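# Move one bottle from cabinet to bench upright

## Task

Remove exactly one bottle from the cabinet and leave it standing upright on the bench; the two remaining bottles must still be inside the cabinet at the end.

## Robot and tools

ROBOT AND FRAME. Two arms, left_arm and right_arm, each ride a carriage on a single floor track running along y at x = 0. left_rail carries left_arm and is always the carriage on the +y side; right_rail carries right_arm. These names do not match image sides. Each arm base sits at x = 0, y = its carriage's position_m, z = 0.04 m, facing +x. The scene frame is fixed to the table: table top is z = 0, +z up, +x is the direction the arms face, +y is to their left. The table starts at x = 0.17 m. Any object that ends up off the table, including on the track or the metal strip beside it, fails the task.

GRIPPERS. Fingers point along the gripper's own +z and close along its y. end_effector_position is the spot between the pads when shut; fingertips extend about 33 mm past it (9 mm when wide open). A block juts roughly 10 cm toward the gripper's +x and turns with it. left_arm's fingers can fold: grip with the outer quarter of the pads, since gripping near the palm may hold loosely or let go, and pressing fingertips onto a surface folds them quietly. right_arm's fingers are rigid.

execute_actions. Argument actions: a list run in order; cameras optional (names: cam_high, cam_low, cam_front, cam_side, cam_left_wrist, cam_right_wrist, or ["all"]). An action can hold rows, steps, until and device keys. rows: up to 15 rows, each one control step (1/30 s). Every row is one flat list of 18 numbers in [-1, 1] covering both arms: left_arm dx, dy, dz, rx, ry, rz, then left gripper position, force_limit, speed, then the same nine for right_arm and its gripper. The six pose numbers are an offset, not a pose: measured from that arm's Hand target as it was when the action began, along that Hand target's own axes. Each row is counted from that start, not from the previous row; a new action starts from the new Hand target, so a repeated offset moves further. Scale: 1.0 = 0.6 m for dx, dy, dz and 180 degrees for rotation; rx, ry, rz form one rotation vector. Six zeros hold the arm at its Hand target. Gripper position: +1 fully open (140 mm), about -0.8 pads touch, -1 closes until blocked. force_limit: -1 about 14 N up to +1 about 58 N. speed: -1 about 30 mm/s, 0 about 140, +1 about 250; faster closes squeeze harder. Both start at +1. To leave a gripper unchanged, resend its last three numbers; 0 is a real command. steps: 1 to 450, default 15, at least the row count; after the last row the arm keeps heading to that row's target. Ramp offsets gently (e.g. +0.01 per row is 0.18 m/s) so held items do not shake loose.

until ends an action early when rail conditions hold, e.g. {"left_rail": {"position_status": ["!=", "moving"]}}; comparisons "=", "!=", "<", "<=", ">", ">=" (numbers need one). {"all": {"status": "ended"}} and {"any": {"status": "ended"}} also exist. It does not stop arms.

RAILS. Keys left_rail / right_rail with position_m (absolute, metres: left -0.8 to 1.5, right -1.5 to 0.8), speed_m_s 0.01 to 1, acceleration_factor 0.1 to 1, or {"stop": true}. Out-of-range values refuse the whole call. Send position_m, then an action with until position_status != moving; let it arrive before aiming a gripper at scene points. Arm targets travel with their carriage. Keep the carriages 0.78 m or more apart.

move. target: one 18-number row (same layout and offset meaning) or up to 15 rows, every row an offset from the same starting Hand targets, not chained. speed: m/s, 0.002 to 3.2, default 0.25 (turns at twice that in rad/s), one value or one per target. blend: corner rounding in metres. stop_force: 4 to 120 N, ends an arm's path on contact; avoid it when the gripper turns, and omit it when leaving a surface. zero: with stop_force, rezero first (default true). blocking=false returns early; then use wait or stop before new rows or moves. The result adds a move: line (done, off_target, held, fault, moving) and limits (paced, held).

OTHER TOOLS. wait: seconds 0 to 10. stop: brakes a running move. zoom_image: camera (cam_high, cam_front, cam_side, cam_left_wrist, cam_right_wrist) and region [x0, y0, x1, y1] in pixels, at most 504 by 504. zero_wrist_force: arm left_arm or right_arm. finished_scene: scene number 1 or 2; only call it when the bottle stands on the bench unaided.

RESULTS. end_effector_position in metres and end_effector_quat_wxyz in the scene frame; Hand target is where the next offsets start; Tool commands shows gripper commands. object_status: 0 moving, 1 blocked while opening, 2 blocked while closing (a grip), 3 reached position or pads met. position_measured is in counts: 3 open, 139 about 60 mm, 200 about 20 mm, 230 pads touching. Joint positions lists rail metres then six joint angles. Wrist force/torque are in the gripper's own axes. Rail status words: moving, done, contact_stop, time_out, stopped, stopped_with_arm, stopped_for_other_arm, stopped_for_other_carriage; position_answer taken or not_taken.

AVOID. Arms are stiff: aiming even slightly past a firm surface can fault-stop the arm (about 150 N force, or joint torque limits), pausing it 10 s. Never let the arms or grippers touch each other. Do not drop, slam or knock over bottles, or bump the cabinet hard. Do not sweep a path close to an arm's own base. Orientation per step is clipped to 32 degrees. Long loaded or stretched holds heat motors; 85 °C brakes the arm.

Each tool is called after "Call:" by a JSON object that holds its "fn" and its "kwargs", one argument or row to a line.

## Session

Call:
{"fn": "execute_actions", "kwargs": {
  "actions": []
}}

Scene clock: 0.00 s.
left_arm: end_effector_position=(+0.3563, +1.0355, +0.5790) position_measured=3 object_status=3 end_effector_quat_wxyz=(+0.000, +0.000, +1.000, +0.000) | right_arm: end_effector_position=(+0.3563, -1.0661, +0.5790) position_measured=3 object_status=3 end_effector_quat_wxyz=(+0.000, +0.000, +1.000, +0.000)
Joint positions: left_arm=[0.957 -0.281 -2.157 1.821 -1.235 -1.571 -0.281] | right_arm=[-1.145 -0.28 -2.157 1.821 -1.235 -1.571 -0.281]
Joint velocities: within noise
Joint torques (N m): no reading
Motor temperatures (°C): left_arm=[31 31 32 37 40 40] | right_arm=[34 31 32 37 40 39]
Wrist force (N): no reading
Wrist torque (N m): no reading
Wrist force, peak (N): no reading
Hand target: left_arm +0.3563, +1.0355, +0.5790; +0.000, +0.000, +1.000, +0.000 | right_arm +0.3563, -1.0661, +0.5790; +0.000, +0.000, +1.000, +0.000
Tool commands: left_gripper/position=+1.0 left_gripper/force_limit=+1.0 left_gripper/speed=+1.0 right_gripper/position=+1.0 right_gripper/force_limit=+1.0 right_gripper/speed=+1.0
left_rail: position_m=0.957 position_status=done
right_rail: position_m=-1.145 position_status=done

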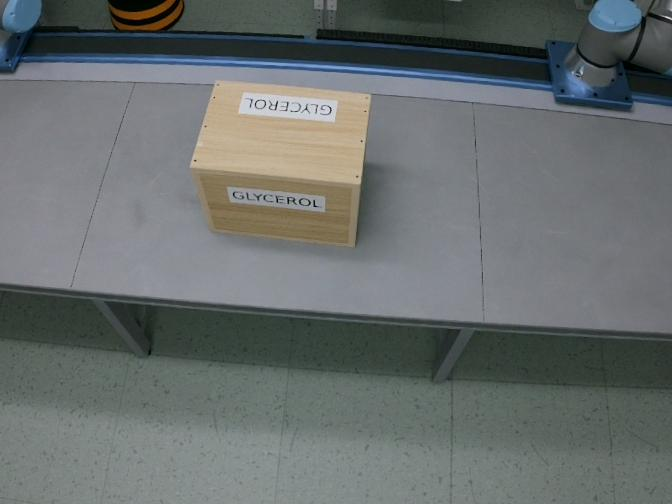

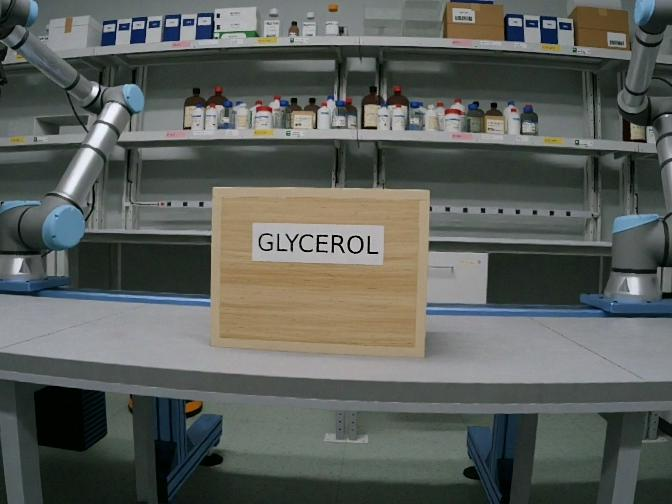

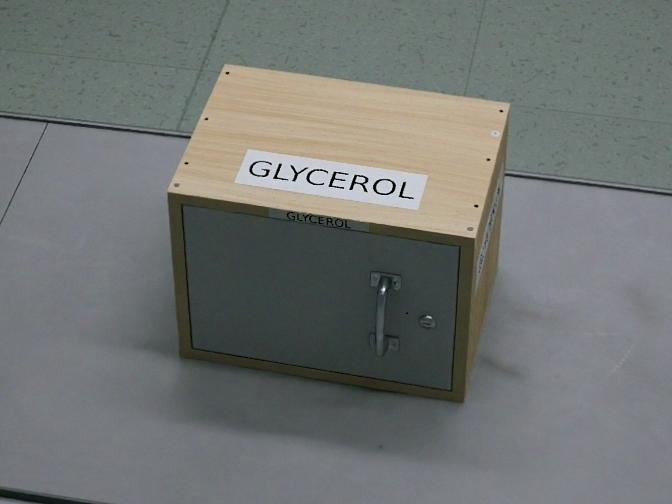

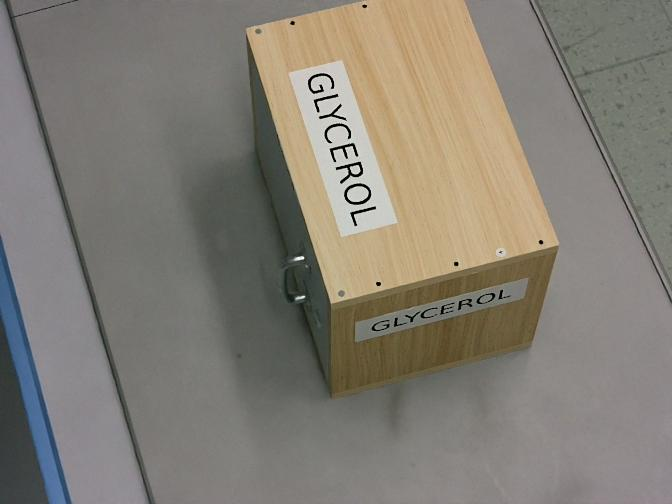

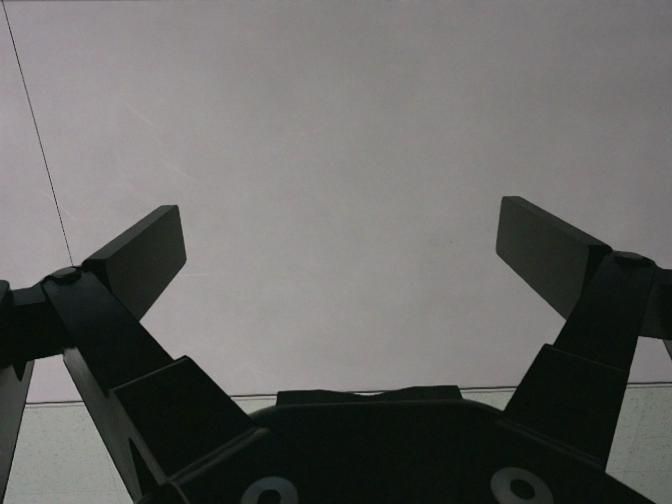

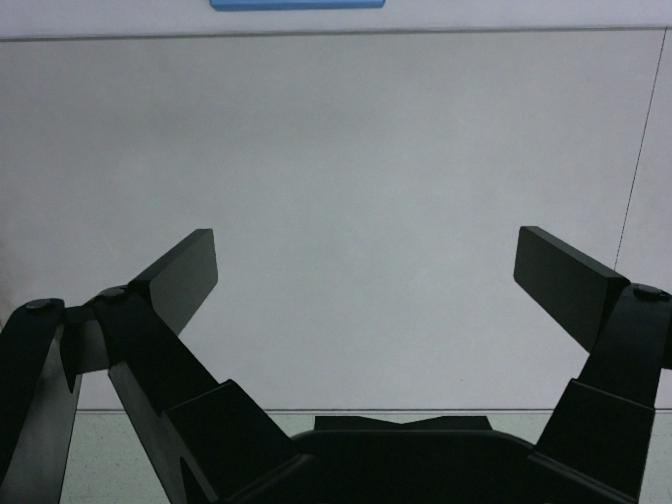

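Call:
{"fn": "zoom_image", "kwargs": {
  "camera": "cam_front",
  "region": [330, 220, 500, 400]
}}

Call:
{"fn": "zoom_image", "kwargs": {
  "camera": "cam_front",
  "region": [150, 50, 520, 410]
}}

Call:
{"fn": "zoom_image", "kwargs": {
  "camera": "cam_side",
  "region": [230, 200, 400, 410]
}}

Scaled by 2.800 from the camera's 672x504 image, which has a finer 960x720 frame.

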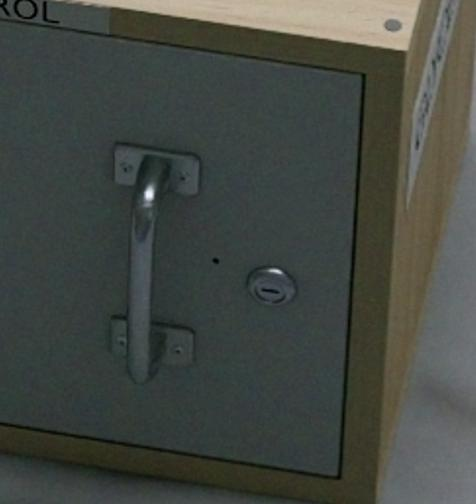

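Scaled by 1.362 from the camera's 672x504 image, which has a finer 960x720 frame.

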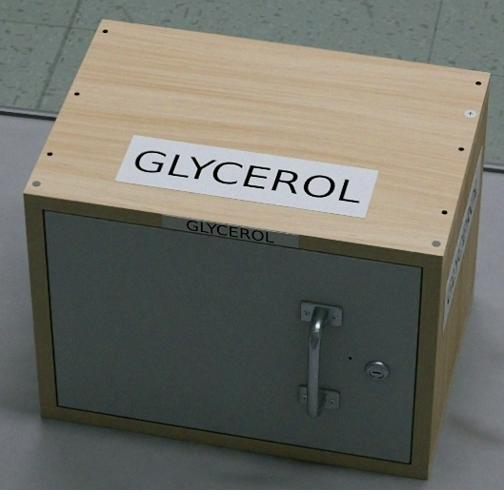

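Scaled by 2.400 from the camera's 672x504 image, which has a finer 960x720 frame.

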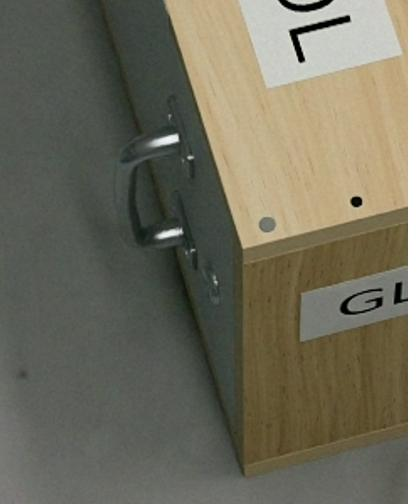

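Call:
{"fn": "zoom_image", "kwargs": {
  "camera": "cam_front",
  "region": [420, 90, 520, 250]
}}

Call:
{"fn": "zoom_image", "kwargs": {
  "camera": "cam_front",
  "region": [160, 55, 260, 215]
}}

Call:
{"fn": "zoom_image", "kwargs": {
  "camera": "cam_side",
  "region": [320, 220, 570, 410]
}}

Call:
{"fn": "zoom_image", "kwargs": {
  "camera": "cam_high",
  "region": [180, 70, 390, 260]
}}

Call:
{"fn": "zoom_image", "kwargs": {
  "camera": "cam_low",
  "region": [200, 180, 440, 370]
}}

Scaled by 3.150 from the camera's 672x504 image, which has a finer 960x720 frame.

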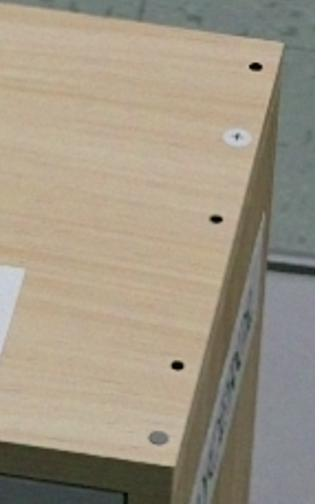

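Scaled by 3.150 from the camera's 672x504 image, which has a finer 960x720 frame.

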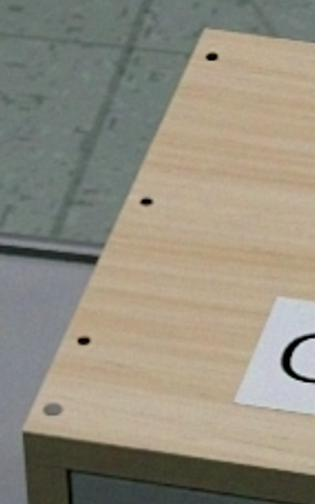

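Scaled by 2.016 from the camera's 672x504 image, which has a finer 960x720 frame.

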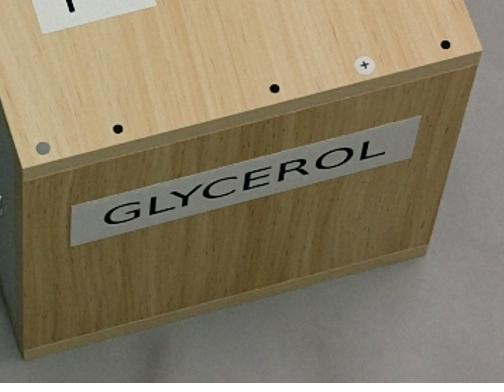

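Scaled by 2.400 from the camera's 672x504 image, which has a finer 960x720 frame.

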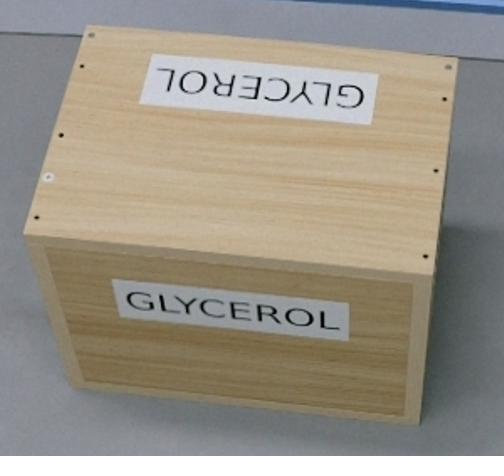

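Scaled by 2.100 from the camera's 672x504 image, which has a finer 960x720 frame.

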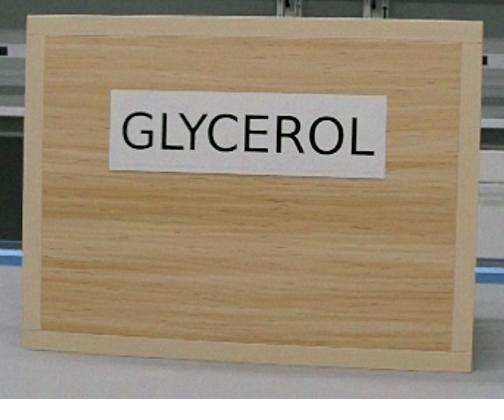

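Call:
{"fn": "execute_actions", "kwargs": {
  "actions": [
    {"right_rail": {"position_m": -0.633}, "steps": 150, "until": {"right_rail": {"position_status": ["!=", "moving"]}}}
  ]
}}

Scene clock: 44.60 s.
left_arm: end_effector_position=(+0.3563, +1.0355, +0.5790) position_measured=3 object_status=3 end_effector_quat_wxyz=(+0.000, +0.000, +1.000, +0.000) | right_arm: end_effector_position=(+0.3563, -0.5544, +0.5790) position_measured=3 object_status=3 end_effector_quat_wxyz=(+0.000, +0.000, +1.000, +0.000)
Joint positions: left_arm=[0.957 -0.281 -2.157 1.821 -1.235 -1.571 -0.28] | right_arm=[-0.633 -0.28 -2.157 1.821 -1.235 -1.571 -0.281]
Joint torques (N m): left_arm=[0.77 2.58 -53.9 -4.75 0.18 0.07] | right_arm=[1.66 1.19 -51.2 -4.3 -0.06 -0.05]
Wrist force (N): left_arm=[-0.1 -0.1 -0.2] | right_arm=[0.0 0.7 0.1]
Wrist torque (N m): left_arm=[-0.04 0.02 0.00] | right_arm=[0.16 0.01 0.01]
Wrist force, peak (N): left_arm=[-0.4 -0.3 0.1] | right_arm=[0.5 1.6 -0.1]
Hand target: left_arm +0.3563, +1.0355, +0.5790; +0.000, +0.000, +1.000, +0.000 | right_arm +0.3563, -0.5544, +0.5790; +0.000, +0.000, +1.000, +0.000
Tool commands: left_gripper/position=+1.0 left_gripper/force_limit=+1.0 left_gripper/speed=+1.0 right_gripper/position=+1.0 right_gripper/force_limit=+1.0 right_gripper/speed=+1.0
left_rail: position_m=0.957 position_status=done
right_rail: position_m=-0.633 position_status=done

Call:
{"fn": "move", "kwargs": {
  "target": [0, 0, 0, 0, 0, 0, 1, 1, 1, 0.2272, 0.799, 0.5483, 0, -0.3056, 0, -0.08, -0.5, 0],
  "speed": 0.35,
  "cameras": ["cam_right_wrist", "cam_front", "cam_side"]
}}

Scene clock: 48.10 s.
left_arm: end_effector_position=(+0.3563, +1.0355, +0.5790) position_measured=3 object_status=3 end_effector_quat_wxyz=(+0.000, +0.000, +1.000, +0.000) | right_arm: end_effector_position=(+0.2200, -0.0751, +0.2501) position_measured=139 object_status=3 end_effector_quat_wxyz=(+0.462, +0.000, +0.887, +0.000)
Joint positions: left_arm=[0.957 -0.281 -2.157 1.821 -1.235 -1.571 -0.28] | right_arm=[-0.633 1.36 -1.518 2.347 -2.69 -2.5 1.214]
Joint torques (N m): left_arm=[-0.16 2.26 -53.44 -4.52 0.18 0.11] | right_arm=[16.49 -31.63 -52.34 -0.53 -5.82 3.08]
Wrist force (N): left_arm=[-0.3 -0.2 0.0] | right_arm=[3.7 -1.2 -1.5]
Wrist torque (N m): left_arm=[-0.04 0.07 0.00] | right_arm=[-0.35 -0.40 0.05]
Wrist force, peak (N): left_arm=[-0.4 -0.4 0.1] | right_arm=[6.0 1.0 -1.2]
Hand target: left_arm +0.3563, +1.0355, +0.5790; +0.000, +0.000, +1.000, +0.000 | right_arm +0.2200, -0.0750, +0.2500; +0.462, +0.000, +0.887, +0.000
Off the commanded pose: left_arm 0.000 m, 0 deg | right_arm 0.000 m, 0 deg.
left_rail: position_m=0.957 position_status=done
right_rail: position_m=-0.633 position_status=done
move: done
camera_calibration:
cam_right_wrist: T_world_to_cam=[[0.0157398, 0.999875, 0.00173164, 0.0826937], [0.27484, -0.00599161, 0.961471, -0.297767], [0.961361, -0.0146575, -0.2749, 0.0375139], [0, 0, 0, 1]] pos_world=[0.0444723, -0.0839176, 0.296463]
Images, in order (width x height): cam_front 672x504, cam_side 672x504, cam_right_wrist 672x504.

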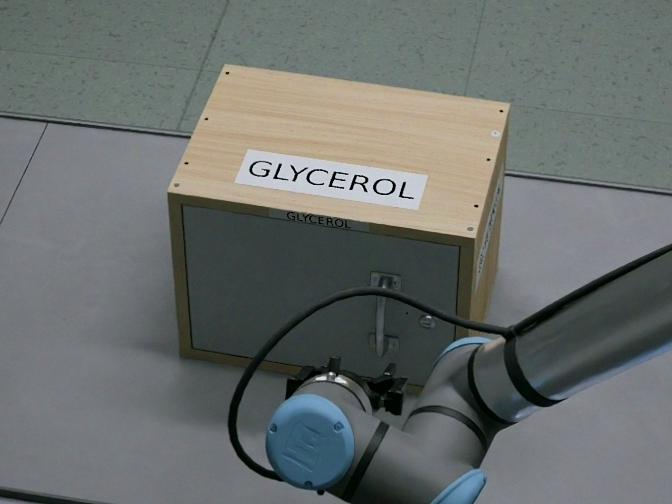

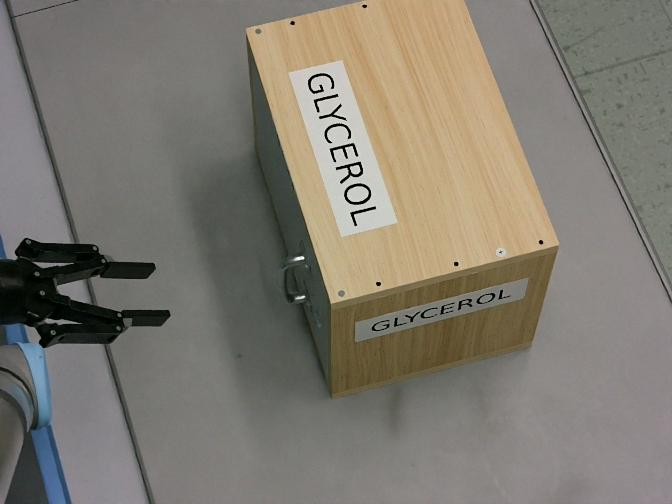

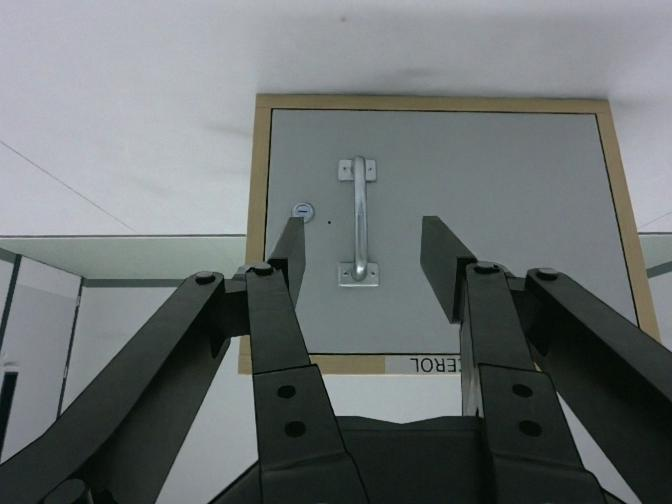

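Call:
{"fn": "move", "kwargs": {
  "target": [0, 0, 0, 0, 0, 0, 1, 1, 1, 0.0107, 0.01, 0.2315, 0, 0, 0, -0.08, -0.5, 0],
  "speed": 0.2,
  "stop_force": 15,
  "cameras": ["cam_right_wrist", "cam_front", "cam_side"]
}}

Scene clock: 56.57 s.
left_arm: end_effector_position=(+0.3563, +1.0355, +0.5790) position_measured=3 object_status=3 end_effector_quat_wxyz=(+0.000, +0.000, +1.000, +0.000) | right_arm: end_effector_position=(+0.3302, -0.0690, +0.1651) position_measured=139 object_status=3 end_effector_quat_wxyz=(+0.462, +0.000, +0.887, +0.000)
Joint positions: left_arm=[0.957 -0.281 -2.157 1.821 -1.235 -1.571 -0.28] | right_arm=[-0.633 1.168 -1.288 2.38 -3.174 -2.424 0.931]
Joint torques (N m): left_arm=[2.27 1.75 -53.17 -4.71 0.04 -0.02] | right_arm=[-16.25 -40.02 -15.53 -9.02 1.39 -3.09]
Wrist force (N): left_arm=[-0.2 0.1 0.2] | right_arm=[4.1 -1.3 -1.8]
Wrist torque (N m): left_arm=[0.03 0.04 0.00] | right_arm=[-0.38 -0.46 0.42]
Wrist force, peak (N): left_arm=[-0.4 -0.4 0.0] | right_arm=[4.4 -1.2 -3.5]
Hand target: left_arm +0.3563, +1.0355, +0.5790; +0.000, +0.000, +1.000, +0.000 | right_arm +0.3302, -0.0690, +0.1651; +0.462, +0.000, +0.887, +0.000
Off the commanded pose: left_arm 0.000 m, 0 deg | right_arm 0.000 m, 0 deg.
left_rail: position_m=0.957 position_status=done
right_rail: position_m=-0.633 position_status=done
move: done
camera_calibration:
cam_right_wrist: T_world_to_cam=[[0.0158765, 0.999873, 0.00148683, 0.0751394], [0.274658, -0.00579098, 0.961524, -0.246233], [0.961411, -0.0148573, -0.274715, -0.0916733], [0, 0, 0, 1]] pos_world=[0.154573, -0.0779178, 0.211463]
Images, in order (width x height): cam_front 672x504, cam_side 672x504, cam_right_wrist 672x504.

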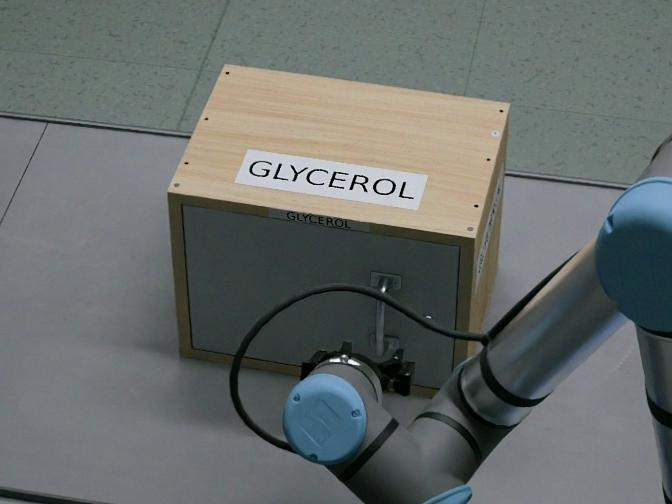

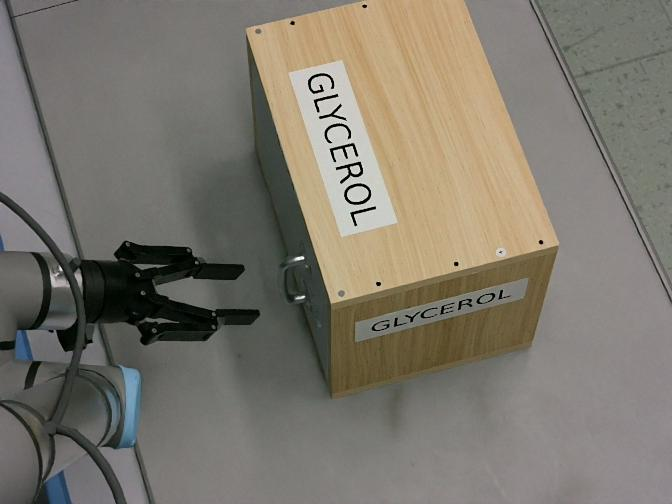

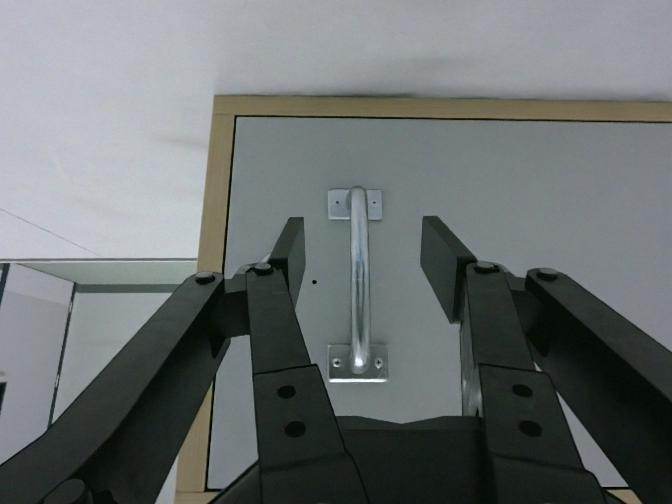

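Call:
{"fn": "move", "kwargs": {
  "target": [0, 0, 0, 0, 0, 0, 1, 1, 1, -0.0366, 0.0008, 0.0757, 0, 0, 0, -0.08, -0.5, 0],
  "speed": 0.08,
  "stop_force": 12,
  "cameras": ["cam_right_wrist", "cam_side"]
}}

Scene clock: 60.97 s.
left_arm: end_effector_position=(+0.3563, +1.0355, +0.5790) position_measured=3 object_status=3 end_effector_quat_wxyz=(+0.000, +0.000, +1.000, +0.000) | right_arm: end_effector_position=(+0.3800, -0.0685, +0.1570) position_measured=139 object_status=3 end_effector_quat_wxyz=(+0.462, +0.000, +0.887, +0.000)
Joint positions: left_arm=[0.957 -0.281 -2.157 1.821 -1.235 -1.571 -0.28] | right_arm=[-0.633 1.085 -1.242 2.363 -3.28 -2.381 0.827]
Joint torques (N m): left_arm=[1.62 2.18 -52.05 -4.87 -0.18 -0.1] | right_arm=[-16.51 -42.99 -39.92 -8.92 1.5 -3.22]
Wrist force (N): left_arm=[-0.2 -0.1 0.0] | right_arm=[3.8 -1.2 -1.8]
Wrist torque (N m): left_arm=[-0.02 0.05 0.00] | right_arm=[-0.35 -0.41 0.43]
Wrist force, peak (N): left_arm=[-0.5 -0.1 0.1] | right_arm=[4.2 -1.3 -2.8]
Hand target: left_arm +0.3563, +1.0355, +0.5790; +0.000, +0.000, +1.000, +0.000 | right_arm +0.3800, -0.0685, +0.1570; +0.462, +0.000, +0.887, +0.000
Off the commanded pose: left_arm 0.000 m, 0 deg | right_arm 0.000 m, 0 deg.
left_rail: position_m=0.957 position_status=done
right_rail: position_m=-0.633 position_status=done
move: done
camera_calibration:
cam_right_wrist: T_world_to_cam=[[0.0158765, 0.999873, 0.00148683, 0.0738607], [0.274658, -0.00579098, 0.961524, -0.252216], [0.961411, -0.0148573, -0.274715, -0.141742], [0, 0, 0, 1]] pos_world=[0.204373, -0.0774178, 0.203463]
Images, in order (width x height): cam_side 672x504, cam_right_wrist 672x504.

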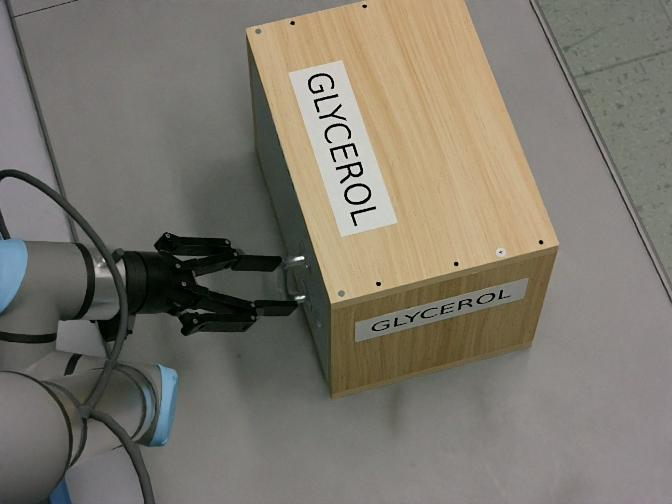

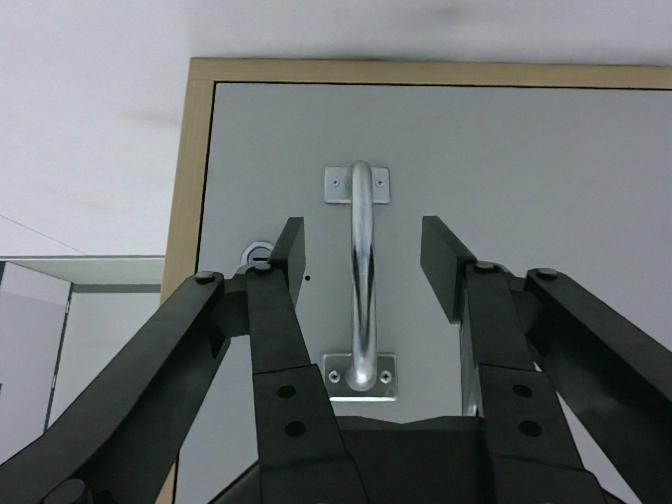

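Call:
{"fn": "execute_actions", "kwargs": {
  "actions": [
    {"rows": [[0,0,0,0,0,0,1,1,1,0,0,0,0,0,0,-1,-1,-1]], "steps": 75}
  ],
  "cameras": ["cam_right_wrist"]
}}

Scene clock: 64.83 s.
left_arm: end_effector_position=(+0.3563, +1.0355, +0.5790) position_measured=3 object_status=3 end_effector_quat_wxyz=(+0.000, +0.000, +1.000, +0.000) | right_arm: end_effector_position=(+0.3800, -0.0686, +0.1570) position_measured=213 object_status=2 end_effector_quat_wxyz=(+0.462, +0.000, +0.887, +0.000)
Joint positions: left_arm=[0.957 -0.281 -2.157 1.821 -1.235 -1.571 -0.28] | right_arm=[-0.633 1.085 -1.242 2.363 -3.28 -2.381 0.827]
Joint torques (N m): left_arm=[1.89 2.57 -52.27 -4.73 -0.05 -0.13] | right_arm=[-4.3 -45.15 -39.76 -8.85 1.41 -3.14]
Wrist force (N): left_arm=[0.0 0.0 0.0] | right_arm=[6.6 -15.7 -7.9]
Wrist torque (N m): left_arm=[-0.01 0.01 0.00] | right_arm=[0.07 -0.40 0.58]
Wrist force, peak (N): left_arm=[-0.5 -0.1 0.1] | right_arm=[6.7 -15.7 -7.9]
Hand target: left_arm +0.3563, +1.0355, +0.5790; +0.000, +0.000, +1.000, +0.000 | right_arm +0.3800, -0.0686, +0.1570; +0.462, +0.000, +0.887, +0.000
Off the commanded pose: left_arm 0.000 m, 0 deg | right_arm 0.000 m, 0 deg.
left_rail: position_m=0.957 position_status=done
right_rail: position_m=-0.633 position_status=done
camera_calibration:
cam_right_wrist: T_world_to_cam=[[0.0158765, 0.999873, 0.00148683, 0.0738607], [0.274658, -0.00579098, 0.961524, -0.252216], [0.961411, -0.0148573, -0.274715, -0.141742], [0, 0, 0, 1]] pos_world=[0.204373, -0.0774178, 0.203463]
Images, in order (width x height): cam_right_wrist 672x504.

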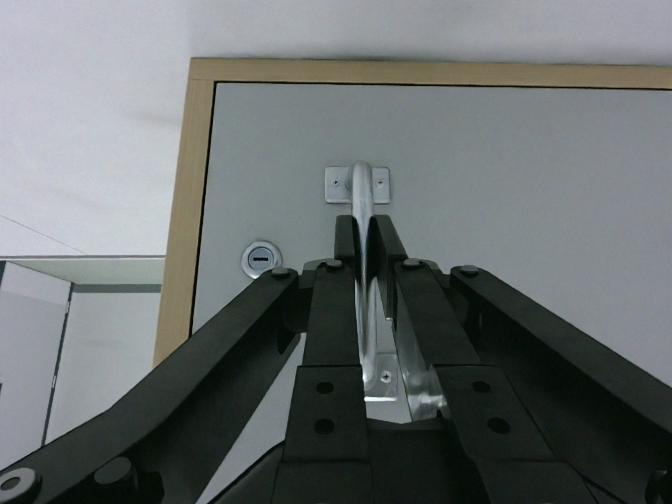

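Call:
{"fn": "execute_actions", "kwargs": {
  "actions": [
    {"rows": [[0,0,0,0,0,0,1,1,1,0,-0.0013,0,0,0,0,-1,-1,-1]], "steps": 20},
    {"rows": [[0,0,0,0,0,0,1,1,1,0,0,0,0,0,0,-0.98,0,-1]], "steps": 40}
  ]
}}

Scene clock: 68.07 s.
left_arm: end_effector_position=(+0.3563, +1.0355, +0.5790) position_measured=3 object_status=3 end_effector_quat_wxyz=(+0.000, +0.000, +1.000, +0.000) | right_arm: end_effector_position=(+0.3800, -0.0694, +0.1570) position_measured=215 object_status=2 end_effector_quat_wxyz=(+0.462, +0.000, +0.887, +0.000)
Joint positions: left_arm=[0.957 -0.281 -2.157 1.821 -1.235 -1.571 -0.28] | right_arm=[-0.633 1.085 -1.242 2.364 -3.281 -2.381 0.826]
Joint torques (N m): left_arm=[1.55 2.04 -51.99 -4.92 -0.19 -0.17] | right_arm=[-20.09 -68.59 -7.99 -4.88 -8.35 -3.33]
Wrist force (N): left_arm=[-0.1 0.1 0.1] | right_arm=[4.3 12.9 -1.3]
Wrist torque (N m): left_arm=[0.01 0.02 0.00] | right_arm=[-0.83 -0.40 0.46]
Wrist force, peak (N): left_arm=[-0.5 -0.3 -0.1] | right_arm=[6.5 -16.1 -7.9]
Hand target: left_arm +0.3563, +1.0355, +0.5790; +0.000, +0.000, +1.000, +0.000 | right_arm +0.3800, -0.0694, +0.1570; +0.462, +0.000, +0.887, +0.000
Off the commanded pose: left_arm 0.000 m, 0 deg | right_arm 0.000 m, 0 deg.
left_rail: position_m=0.957 position_status=done
right_rail: position_m=-0.633 position_status=done

Call:
{"fn": "move", "kwargs": {
  "target": [0, 0, 0, 0, 0, 0, 1, 1, 1, 0.0095, 0.0032, -0.0135, 0, 0, 0, -0.98, 0, -1],
  "speed": 0.02,
  "stop_force": 35,
  "cameras": ["cam_right_wrist", "cam_front", "cam_side"]
}}

Scene clock: 70.47 s.
left_arm: end_effector_position=(+0.3563, +1.0355, +0.5790) position_measured=3 object_status=3 end_effector_quat_wxyz=(+0.000, +0.000, +1.000, +0.000) | right_arm: end_effector_position=(+0.3701, -0.0674, +0.1570) position_measured=215 object_status=2 end_effector_quat_wxyz=(+0.462, +0.000, +0.887, +0.000)
Joint positions: left_arm=[0.957 -0.281 -2.157 1.821 -1.235 -1.571 -0.28] | right_arm=[-0.633 1.102 -1.246 2.365 -3.262 -2.391 0.848]
Joint torques (N m): left_arm=[1.49 1.88 -52.03 -4.77 -0.36 -0.36] | right_arm=[17.42 -71.6 -15.57 -0.39 -6.11 2.92]
Wrist force (N): left_arm=[-0.1 -0.1 -0.1] | right_arm=[2.5 4.6 1.7]
Wrist torque (N m): left_arm=[-0.03 0.03 0.00] | right_arm=[-0.18 -0.49 0.19]
Wrist force, peak (N): left_arm=[-0.5 -0.2 -0.1] | right_arm=[4.4 13.2 -1.2]
Hand target: left_arm +0.3563, +1.0355, +0.5790; +0.000, +0.000, +1.000, +0.000 | right_arm +0.3701, -0.0674, +0.1570; +0.462, +0.000, +0.887, +0.000
Off the commanded pose: left_arm 0.000 m, 0 deg | right_arm 0.000 m, 0 deg.
left_rail: position_m=0.957 position_status=done
right_rail: position_m=-0.633 position_status=done
move: done
camera_calibration:
cam_right_wrist: T_world_to_cam=[[0.0158765, 0.999873, 0.00148683, 0.0729182], [0.274658, -0.00579098, 0.961524, -0.249394], [0.961411, -0.0148573, -0.274715, -0.132235], [0, 0, 0, 1]] pos_world=[0.194473, -0.0763178, 0.203363]
Images, in order (width x height): cam_front 672x504, cam_side 672x504, cam_right_wrist 672x504.

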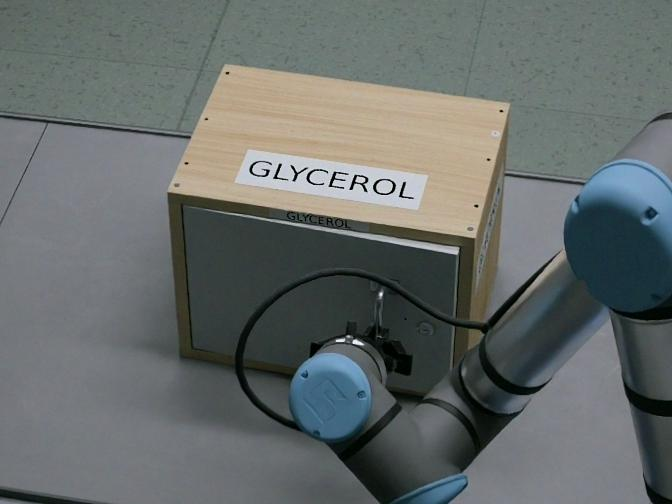

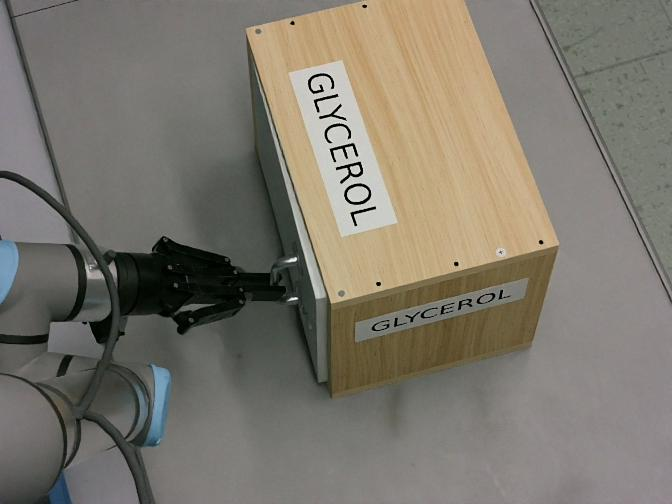

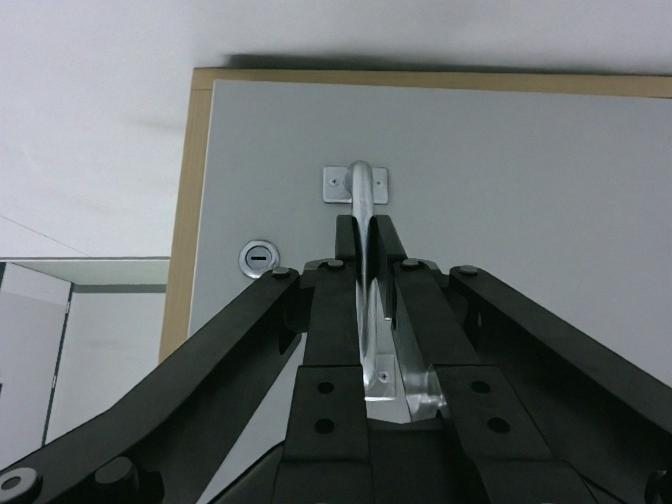

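Call:
{"fn": "move", "kwargs": {
  "target": [0, 0, 0, 0, 0, 0, 1, 1, 1, 0.0347, 0.0167, -0.0496, 0, 0, 0, -0.98, 0, -1],
  "speed": 0.06,
  "stop_force": 30,
  "cameras": ["cam_right_wrist"]
}}

Scene clock: 76.70 s.
left_arm: end_effector_position=(+0.3563, +1.0355, +0.5790) position_measured=3 object_status=3 end_effector_quat_wxyz=(+0.000, +0.000, +1.000, +0.000) | right_arm: end_effector_position=(+0.3337, -0.0574, +0.1570) position_measured=215 object_status=2 end_effector_quat_wxyz=(+0.462, +0.000, +0.887, +0.000)
Joint positions: left_arm=[0.957 -0.281 -2.157 1.821 -1.235 -1.571 -0.28] | right_arm=[-0.633 1.17 -1.258 2.36 -3.181 -2.426 0.934]
Joint torques (N m): left_arm=[2.07 1.72 -51.79 -4.86 -0.17 -0.37] | right_arm=[19.91 -69.91 -40.48 -1.28 -4.05 2.73]
Wrist force (N): left_arm=[0.0 0.0 -0.2] | right_arm=[2.9 -4.6 -1.5]
Wrist torque (N m): left_arm=[0.00 0.01 0.00] | right_arm=[-0.02 -0.73 0.10]
Wrist force, peak (N): left_arm=[-0.5 -0.3 0.0] | right_arm=[1.8 -20.8 -7.1]
Hand target: left_arm +0.3563, +1.0355, +0.5790; +0.000, +0.000, +1.000, +0.000 | right_arm +0.3337, -0.0574, +0.1570; +0.462, +0.000, +0.887, +0.000
Off the commanded pose: left_arm 0.000 m, 0 deg | right_arm 0.000 m, 0 deg.
left_rail: position_m=0.957 position_status=done
right_rail: position_m=-0.633 position_status=done
move: done
camera_calibration:
cam_right_wrist: T_world_to_cam=[[0.0159045, 0.999872, 0.00158281, 0.0633717], [0.274657, -0.00589094, 0.961524, -0.239372], [0.961411, -0.0148579, -0.274715, -0.0971858], [0, 0, 0, 1]] pos_world=[0.158173, -0.0662177, 0.203363]
Images, in order (width x height): cam_right_wrist 672x504.

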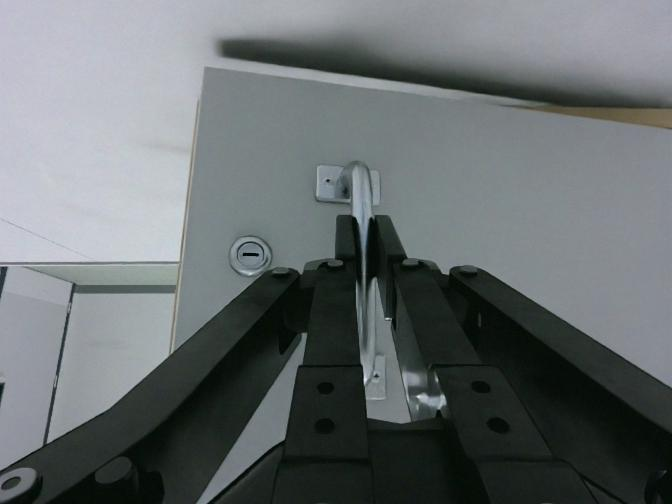

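Call:
{"fn": "move", "kwargs": {
  "target": [
    [0, 0, 0, 0, 0, 0, 1, 1, 1, 0.0417, 0.0323, -0.0595, 0, 0, 0, -0.98, 0, -1],
    [0, 0, 0, 0, 0, 0, 1, 1, 1, 0.0794, 0.0768, -0.1133, 0, 0, 0, -0.98, 0, -1],
    [0, 0, 0, 0, 0, 0, 1, 1, 1, 0.1121, 0.132, -0.1601, 0, 0, 0, -0.98, 0, -1]
  ],
  "speed": 0.06,
  "blend": 0.004,
  "stop_force": 30,
  "cameras": ["cam_right_wrist", "cam_side", "cam_front"]
}}

Scene clock: 81.00 s.
left_arm: end_effector_position=(+0.3563, +1.0355, +0.5790) position_measured=3 object_status=3 end_effector_quat_wxyz=(+0.000, +0.000, +1.000, +0.000) | right_arm: end_effector_position=(+0.2165, +0.0218, +0.1570) position_measured=215 object_status=2 end_effector_quat_wxyz=(+0.462, +0.000, +0.887, +0.000)
Joint positions: left_arm=[0.957 -0.281 -2.157 1.821 -1.235 -1.571 -0.28] | right_arm=[-0.633 1.398 -1.236 2.22 -2.795 -2.51 1.275]
Joint torques (N m): left_arm=[0.2 1.12 -51.62 -5.03 -0.21 -0.48] | right_arm=[23.98 -49.59 -40.48 -0.21 -4.74 3.23]
Wrist force (N): left_arm=[-0.1 -0.2 0.1] | right_arm=[0.1 5.4 7.8]
Wrist torque (N m): left_arm=[-0.04 0.02 0.00] | right_arm=[-0.18 -0.72 -0.19]
Wrist force, peak (N): left_arm=[-0.4 0.3 -0.3] | right_arm=[2.9 -19.1 -7.8]
Hand target: left_arm +0.3563, +1.0355, +0.5790; +0.000, +0.000, +1.000, +0.000 | right_arm +0.2165, +0.0218, +0.1570; +0.462, +0.000, +0.887, +0.000
Off the commanded pose: left_arm 0.000 m, 0 deg | right_arm 0.000 m, 0 deg.
left_rail: position_m=0.957 position_status=done
right_rail: position_m=-0.633 position_status=done
move: done
camera_calibration:
cam_right_wrist: T_world_to_cam=[[0.0158765, 0.999873, 0.00148683, -0.0139318], [0.274658, -0.00579098, 0.961524, -0.206689], [0.961411, -0.0148573, -0.274715, 0.0167645], [0, 0, 0, 1]] pos_world=[0.0408726, 0.0129822, 0.203363]
Images, in order (width x height): cam_front 672x504, cam_side 672x504, cam_right_wrist 672x504.

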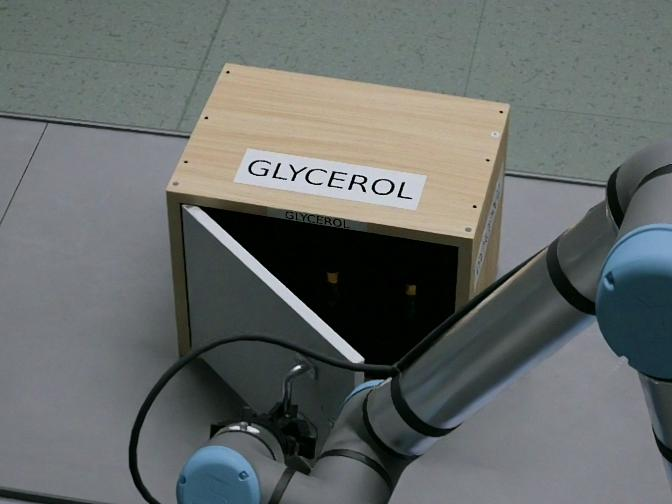

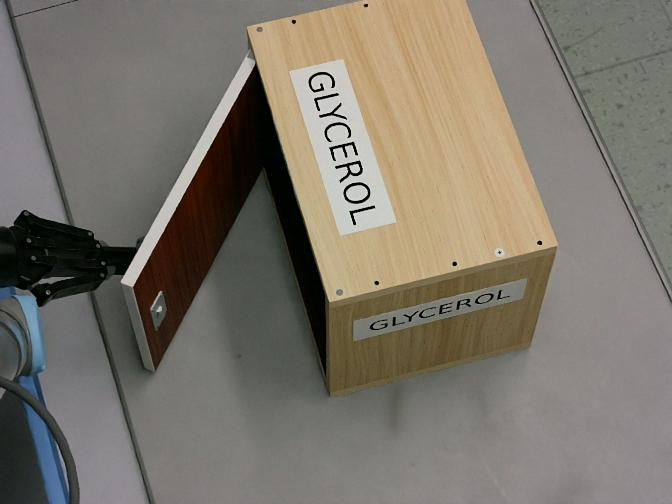

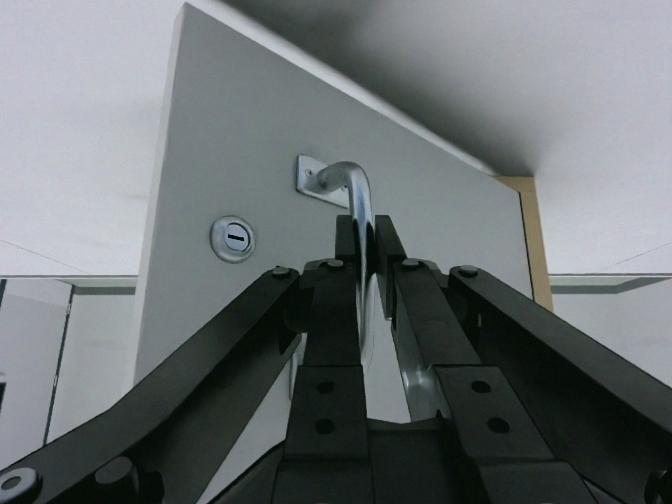

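Call:
{"fn": "zoom_image", "kwargs": {
  "camera": "cam_front",
  "region": [170, 190, 480, 400]
}}

Call:
{"fn": "zoom_image", "kwargs": {
  "camera": "cam_front",
  "region": [290, 220, 470, 370]
}}

Scaled by 1.626 from the camera's 672x504 image, which has a finer 960x720 frame.

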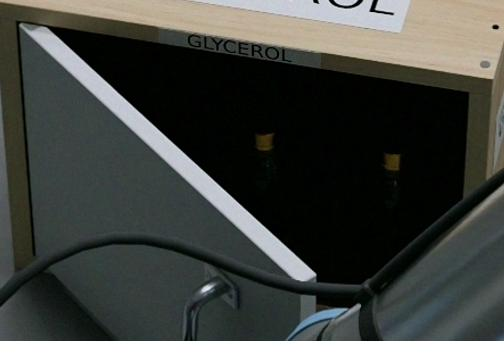

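Scaled by 2.800 from the camera's 672x504 image, which has a finer 960x720 frame.

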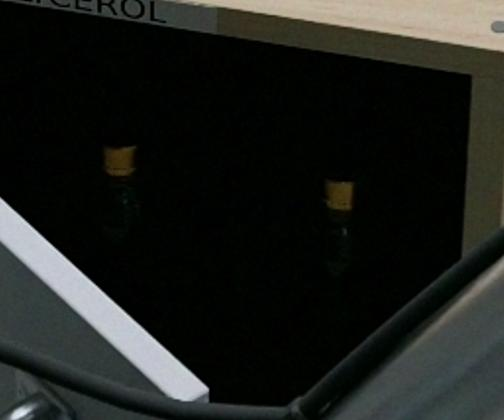

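Call:
{"fn": "execute_actions", "kwargs": {
  "actions": [
    {"rows": [[0,0,0,0,0,0,1,1,1,0,0,0,0,0,0,-0.5,0,-1]], "steps": 25}
  ],
  "cameras": ["cam_right_wrist"]
}}

Scene clock: 86.77 s.
left_arm: end_effector_position=(+0.3563, +1.0355, +0.5790) position_measured=3 object_status=3 end_effector_quat_wxyz=(+0.000, +0.000, +1.000, +0.000) | right_arm: end_effector_position=(+0.2165, +0.0218, +0.1570) position_measured=192 object_status=3 end_effector_quat_wxyz=(+0.462, +0.000, +0.887, +0.000)
Joint positions: left_arm=[0.957 -0.281 -2.157 1.821 -1.235 -1.571 -0.28] | right_arm=[-0.633 1.398 -1.236 2.22 -2.795 -2.51 1.275]
Joint torques (N m): left_arm=[1.14 1.57 -50.94 -5.32 -0.51 -0.49] | right_arm=[3.11 -50.56 -39.98 -5.14 -4.6 1.95]
Wrist force (N): left_arm=[-0.4 0.0 -0.1] | right_arm=[6.3 -1.2 -1.9]
Wrist torque (N m): left_arm=[0.00 0.09 0.00] | right_arm=[-0.33 -0.96 0.05]
Wrist force, peak (N): left_arm=[-0.5 -0.3 0.0] | right_arm=[-0.3 5.4 8.6]
Hand target: left_arm +0.3563, +1.0355, +0.5790; +0.000, +0.000, +1.000, +0.000 | right_arm +0.2165, +0.0218, +0.1570; +0.462, +0.000, +0.887, +0.000
Off the commanded pose: left_arm 0.000 m, 0 deg | right_arm 0.000 m, 0 deg.
left_rail: position_m=0.957 position_status=done
right_rail: position_m=-0.633 position_status=done
camera_calibration:
cam_right_wrist: T_world_to_cam=[[0.0158765, 0.999873, 0.00148683, -0.0139318], [0.274658, -0.00579098, 0.961524, -0.206689], [0.961411, -0.0148573, -0.274715, 0.0167645], [0, 0, 0, 1]] pos_world=[0.0408726, 0.0129822, 0.203363]
Images, in order (width x height): cam_right_wrist 672x504.

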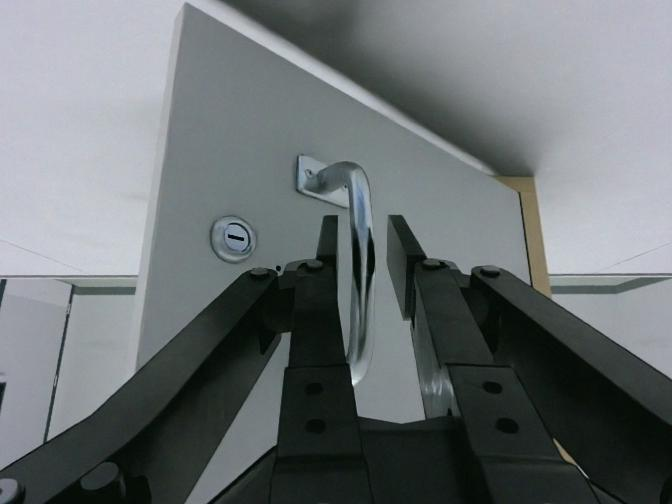

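Call:
{"fn": "move", "kwargs": {
  "target": [
    [0, 0, 0, 0, 0, 0, 1, 1, 1, 0, 0, -0.15, 0, 0, 0, -0.5, 0, -1],
    [0, 0, 0, 0, 0, 0, 1, 1, 1, -0.2955, -0.0363, -0.3422, 0, 0, 0, -0.5, 0, -1],
    [0, 0, 0, 0, 0, 0, 1, 1, 1, -0.4771, -0.1363, -0.0828, 0, 0.3056, 0, -1, -1, -0.5]
  ],
  "speed": [0.12, 0.3, 0.3],
  "blend": [0.02, 0.03, 0],
  "cameras": ["cam_right_wrist", "cam_front", "cam_side"]
}}

Scene clock: 94.57 s.
left_arm: end_effector_position=(+0.3563, +1.0355, +0.5790) position_measured=3 object_status=3 end_effector_quat_wxyz=(+0.000, +0.000, +1.000, +0.000) | right_arm: end_effector_position=(+0.3399, -0.0600, +0.4200) position_measured=232 object_status=3 end_effector_quat_wxyz=(+0.000, +0.000, +1.000, +0.000)
Joint positions: left_arm=[0.957 -0.281 -2.157 1.821 -1.235 -1.571 -0.28] | right_arm=[-0.633 0.771 -1.642 1.767 -1.696 -1.571 0.771]
Joint torques (N m): left_arm=[-0.32 1.78 -50.8 -5.15 -0.75 -0.64] | right_arm=[-16.17 -31.43 -66.49 -0.59 3.28 -3.19]
Wrist force (N): left_arm=[-0.2 0.2 -0.2] | right_arm=[2.6 -0.3 0.2]
Wrist torque (N m): left_arm=[0.04 0.05 0.00] | right_arm=[-0.08 -0.58 0.26]
Wrist force, peak (N): left_arm=[-0.5 -0.2 0.0] | right_arm=[8.5 -1.1 -1.5]
Hand target: left_arm +0.3563, +1.0355, +0.5790; +0.000, +0.000, +1.000, +0.000 | right_arm +0.3399, -0.0600, +0.4200; +0.000, +0.000, +1.000, +0.000
Off the commanded pose: left_arm 0.000 m, 0 deg | right_arm 0.000 m, 0 deg.
left_rail: position_m=0.957 position_status=done
right_rail: position_m=-0.633 position_status=done
move: done
camera_calibration:
cam_right_wrist: T_world_to_cam=[[0.0104168, 0.999872, -0.0121218, 0.073079], [0.945227, -0.00589091, 0.326359, -0.455149], [0.326246, -0.0148575, -0.945168, 0.466644], [0, 0, 0, 1]] pos_world=[0.277217, -0.0688177, 0.590485]
Images, in order (width x height): cam_front 672x504, cam_side 672x504, cam_right_wrist 672x504.

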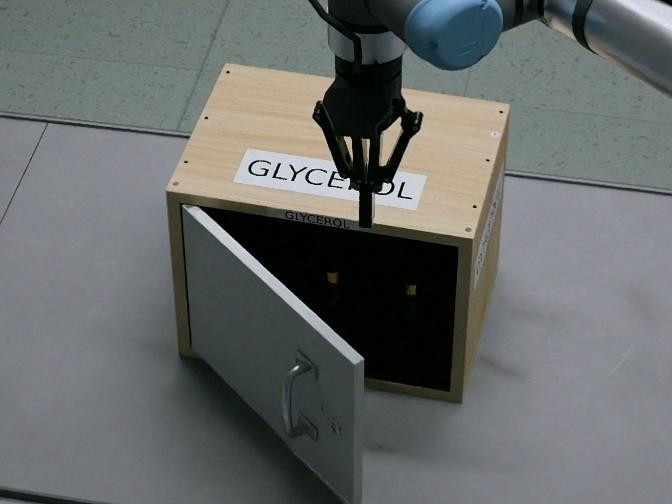

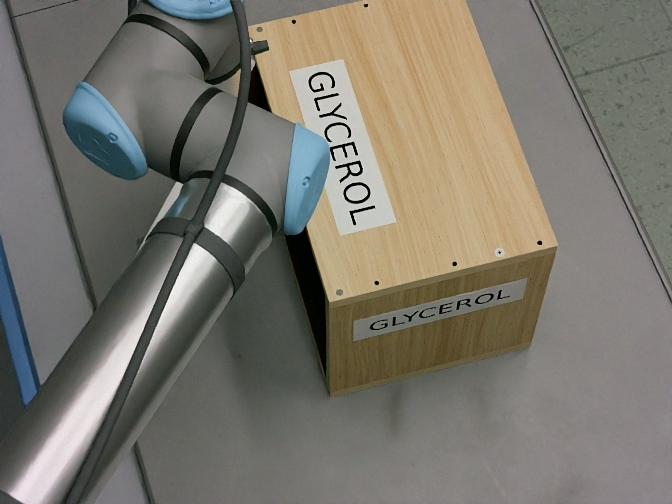

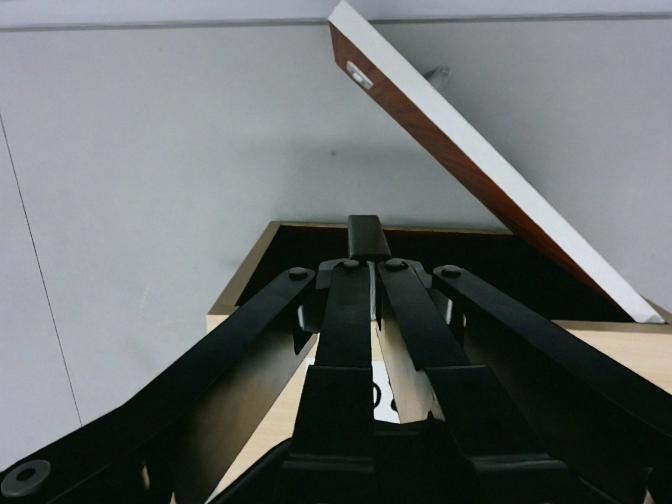

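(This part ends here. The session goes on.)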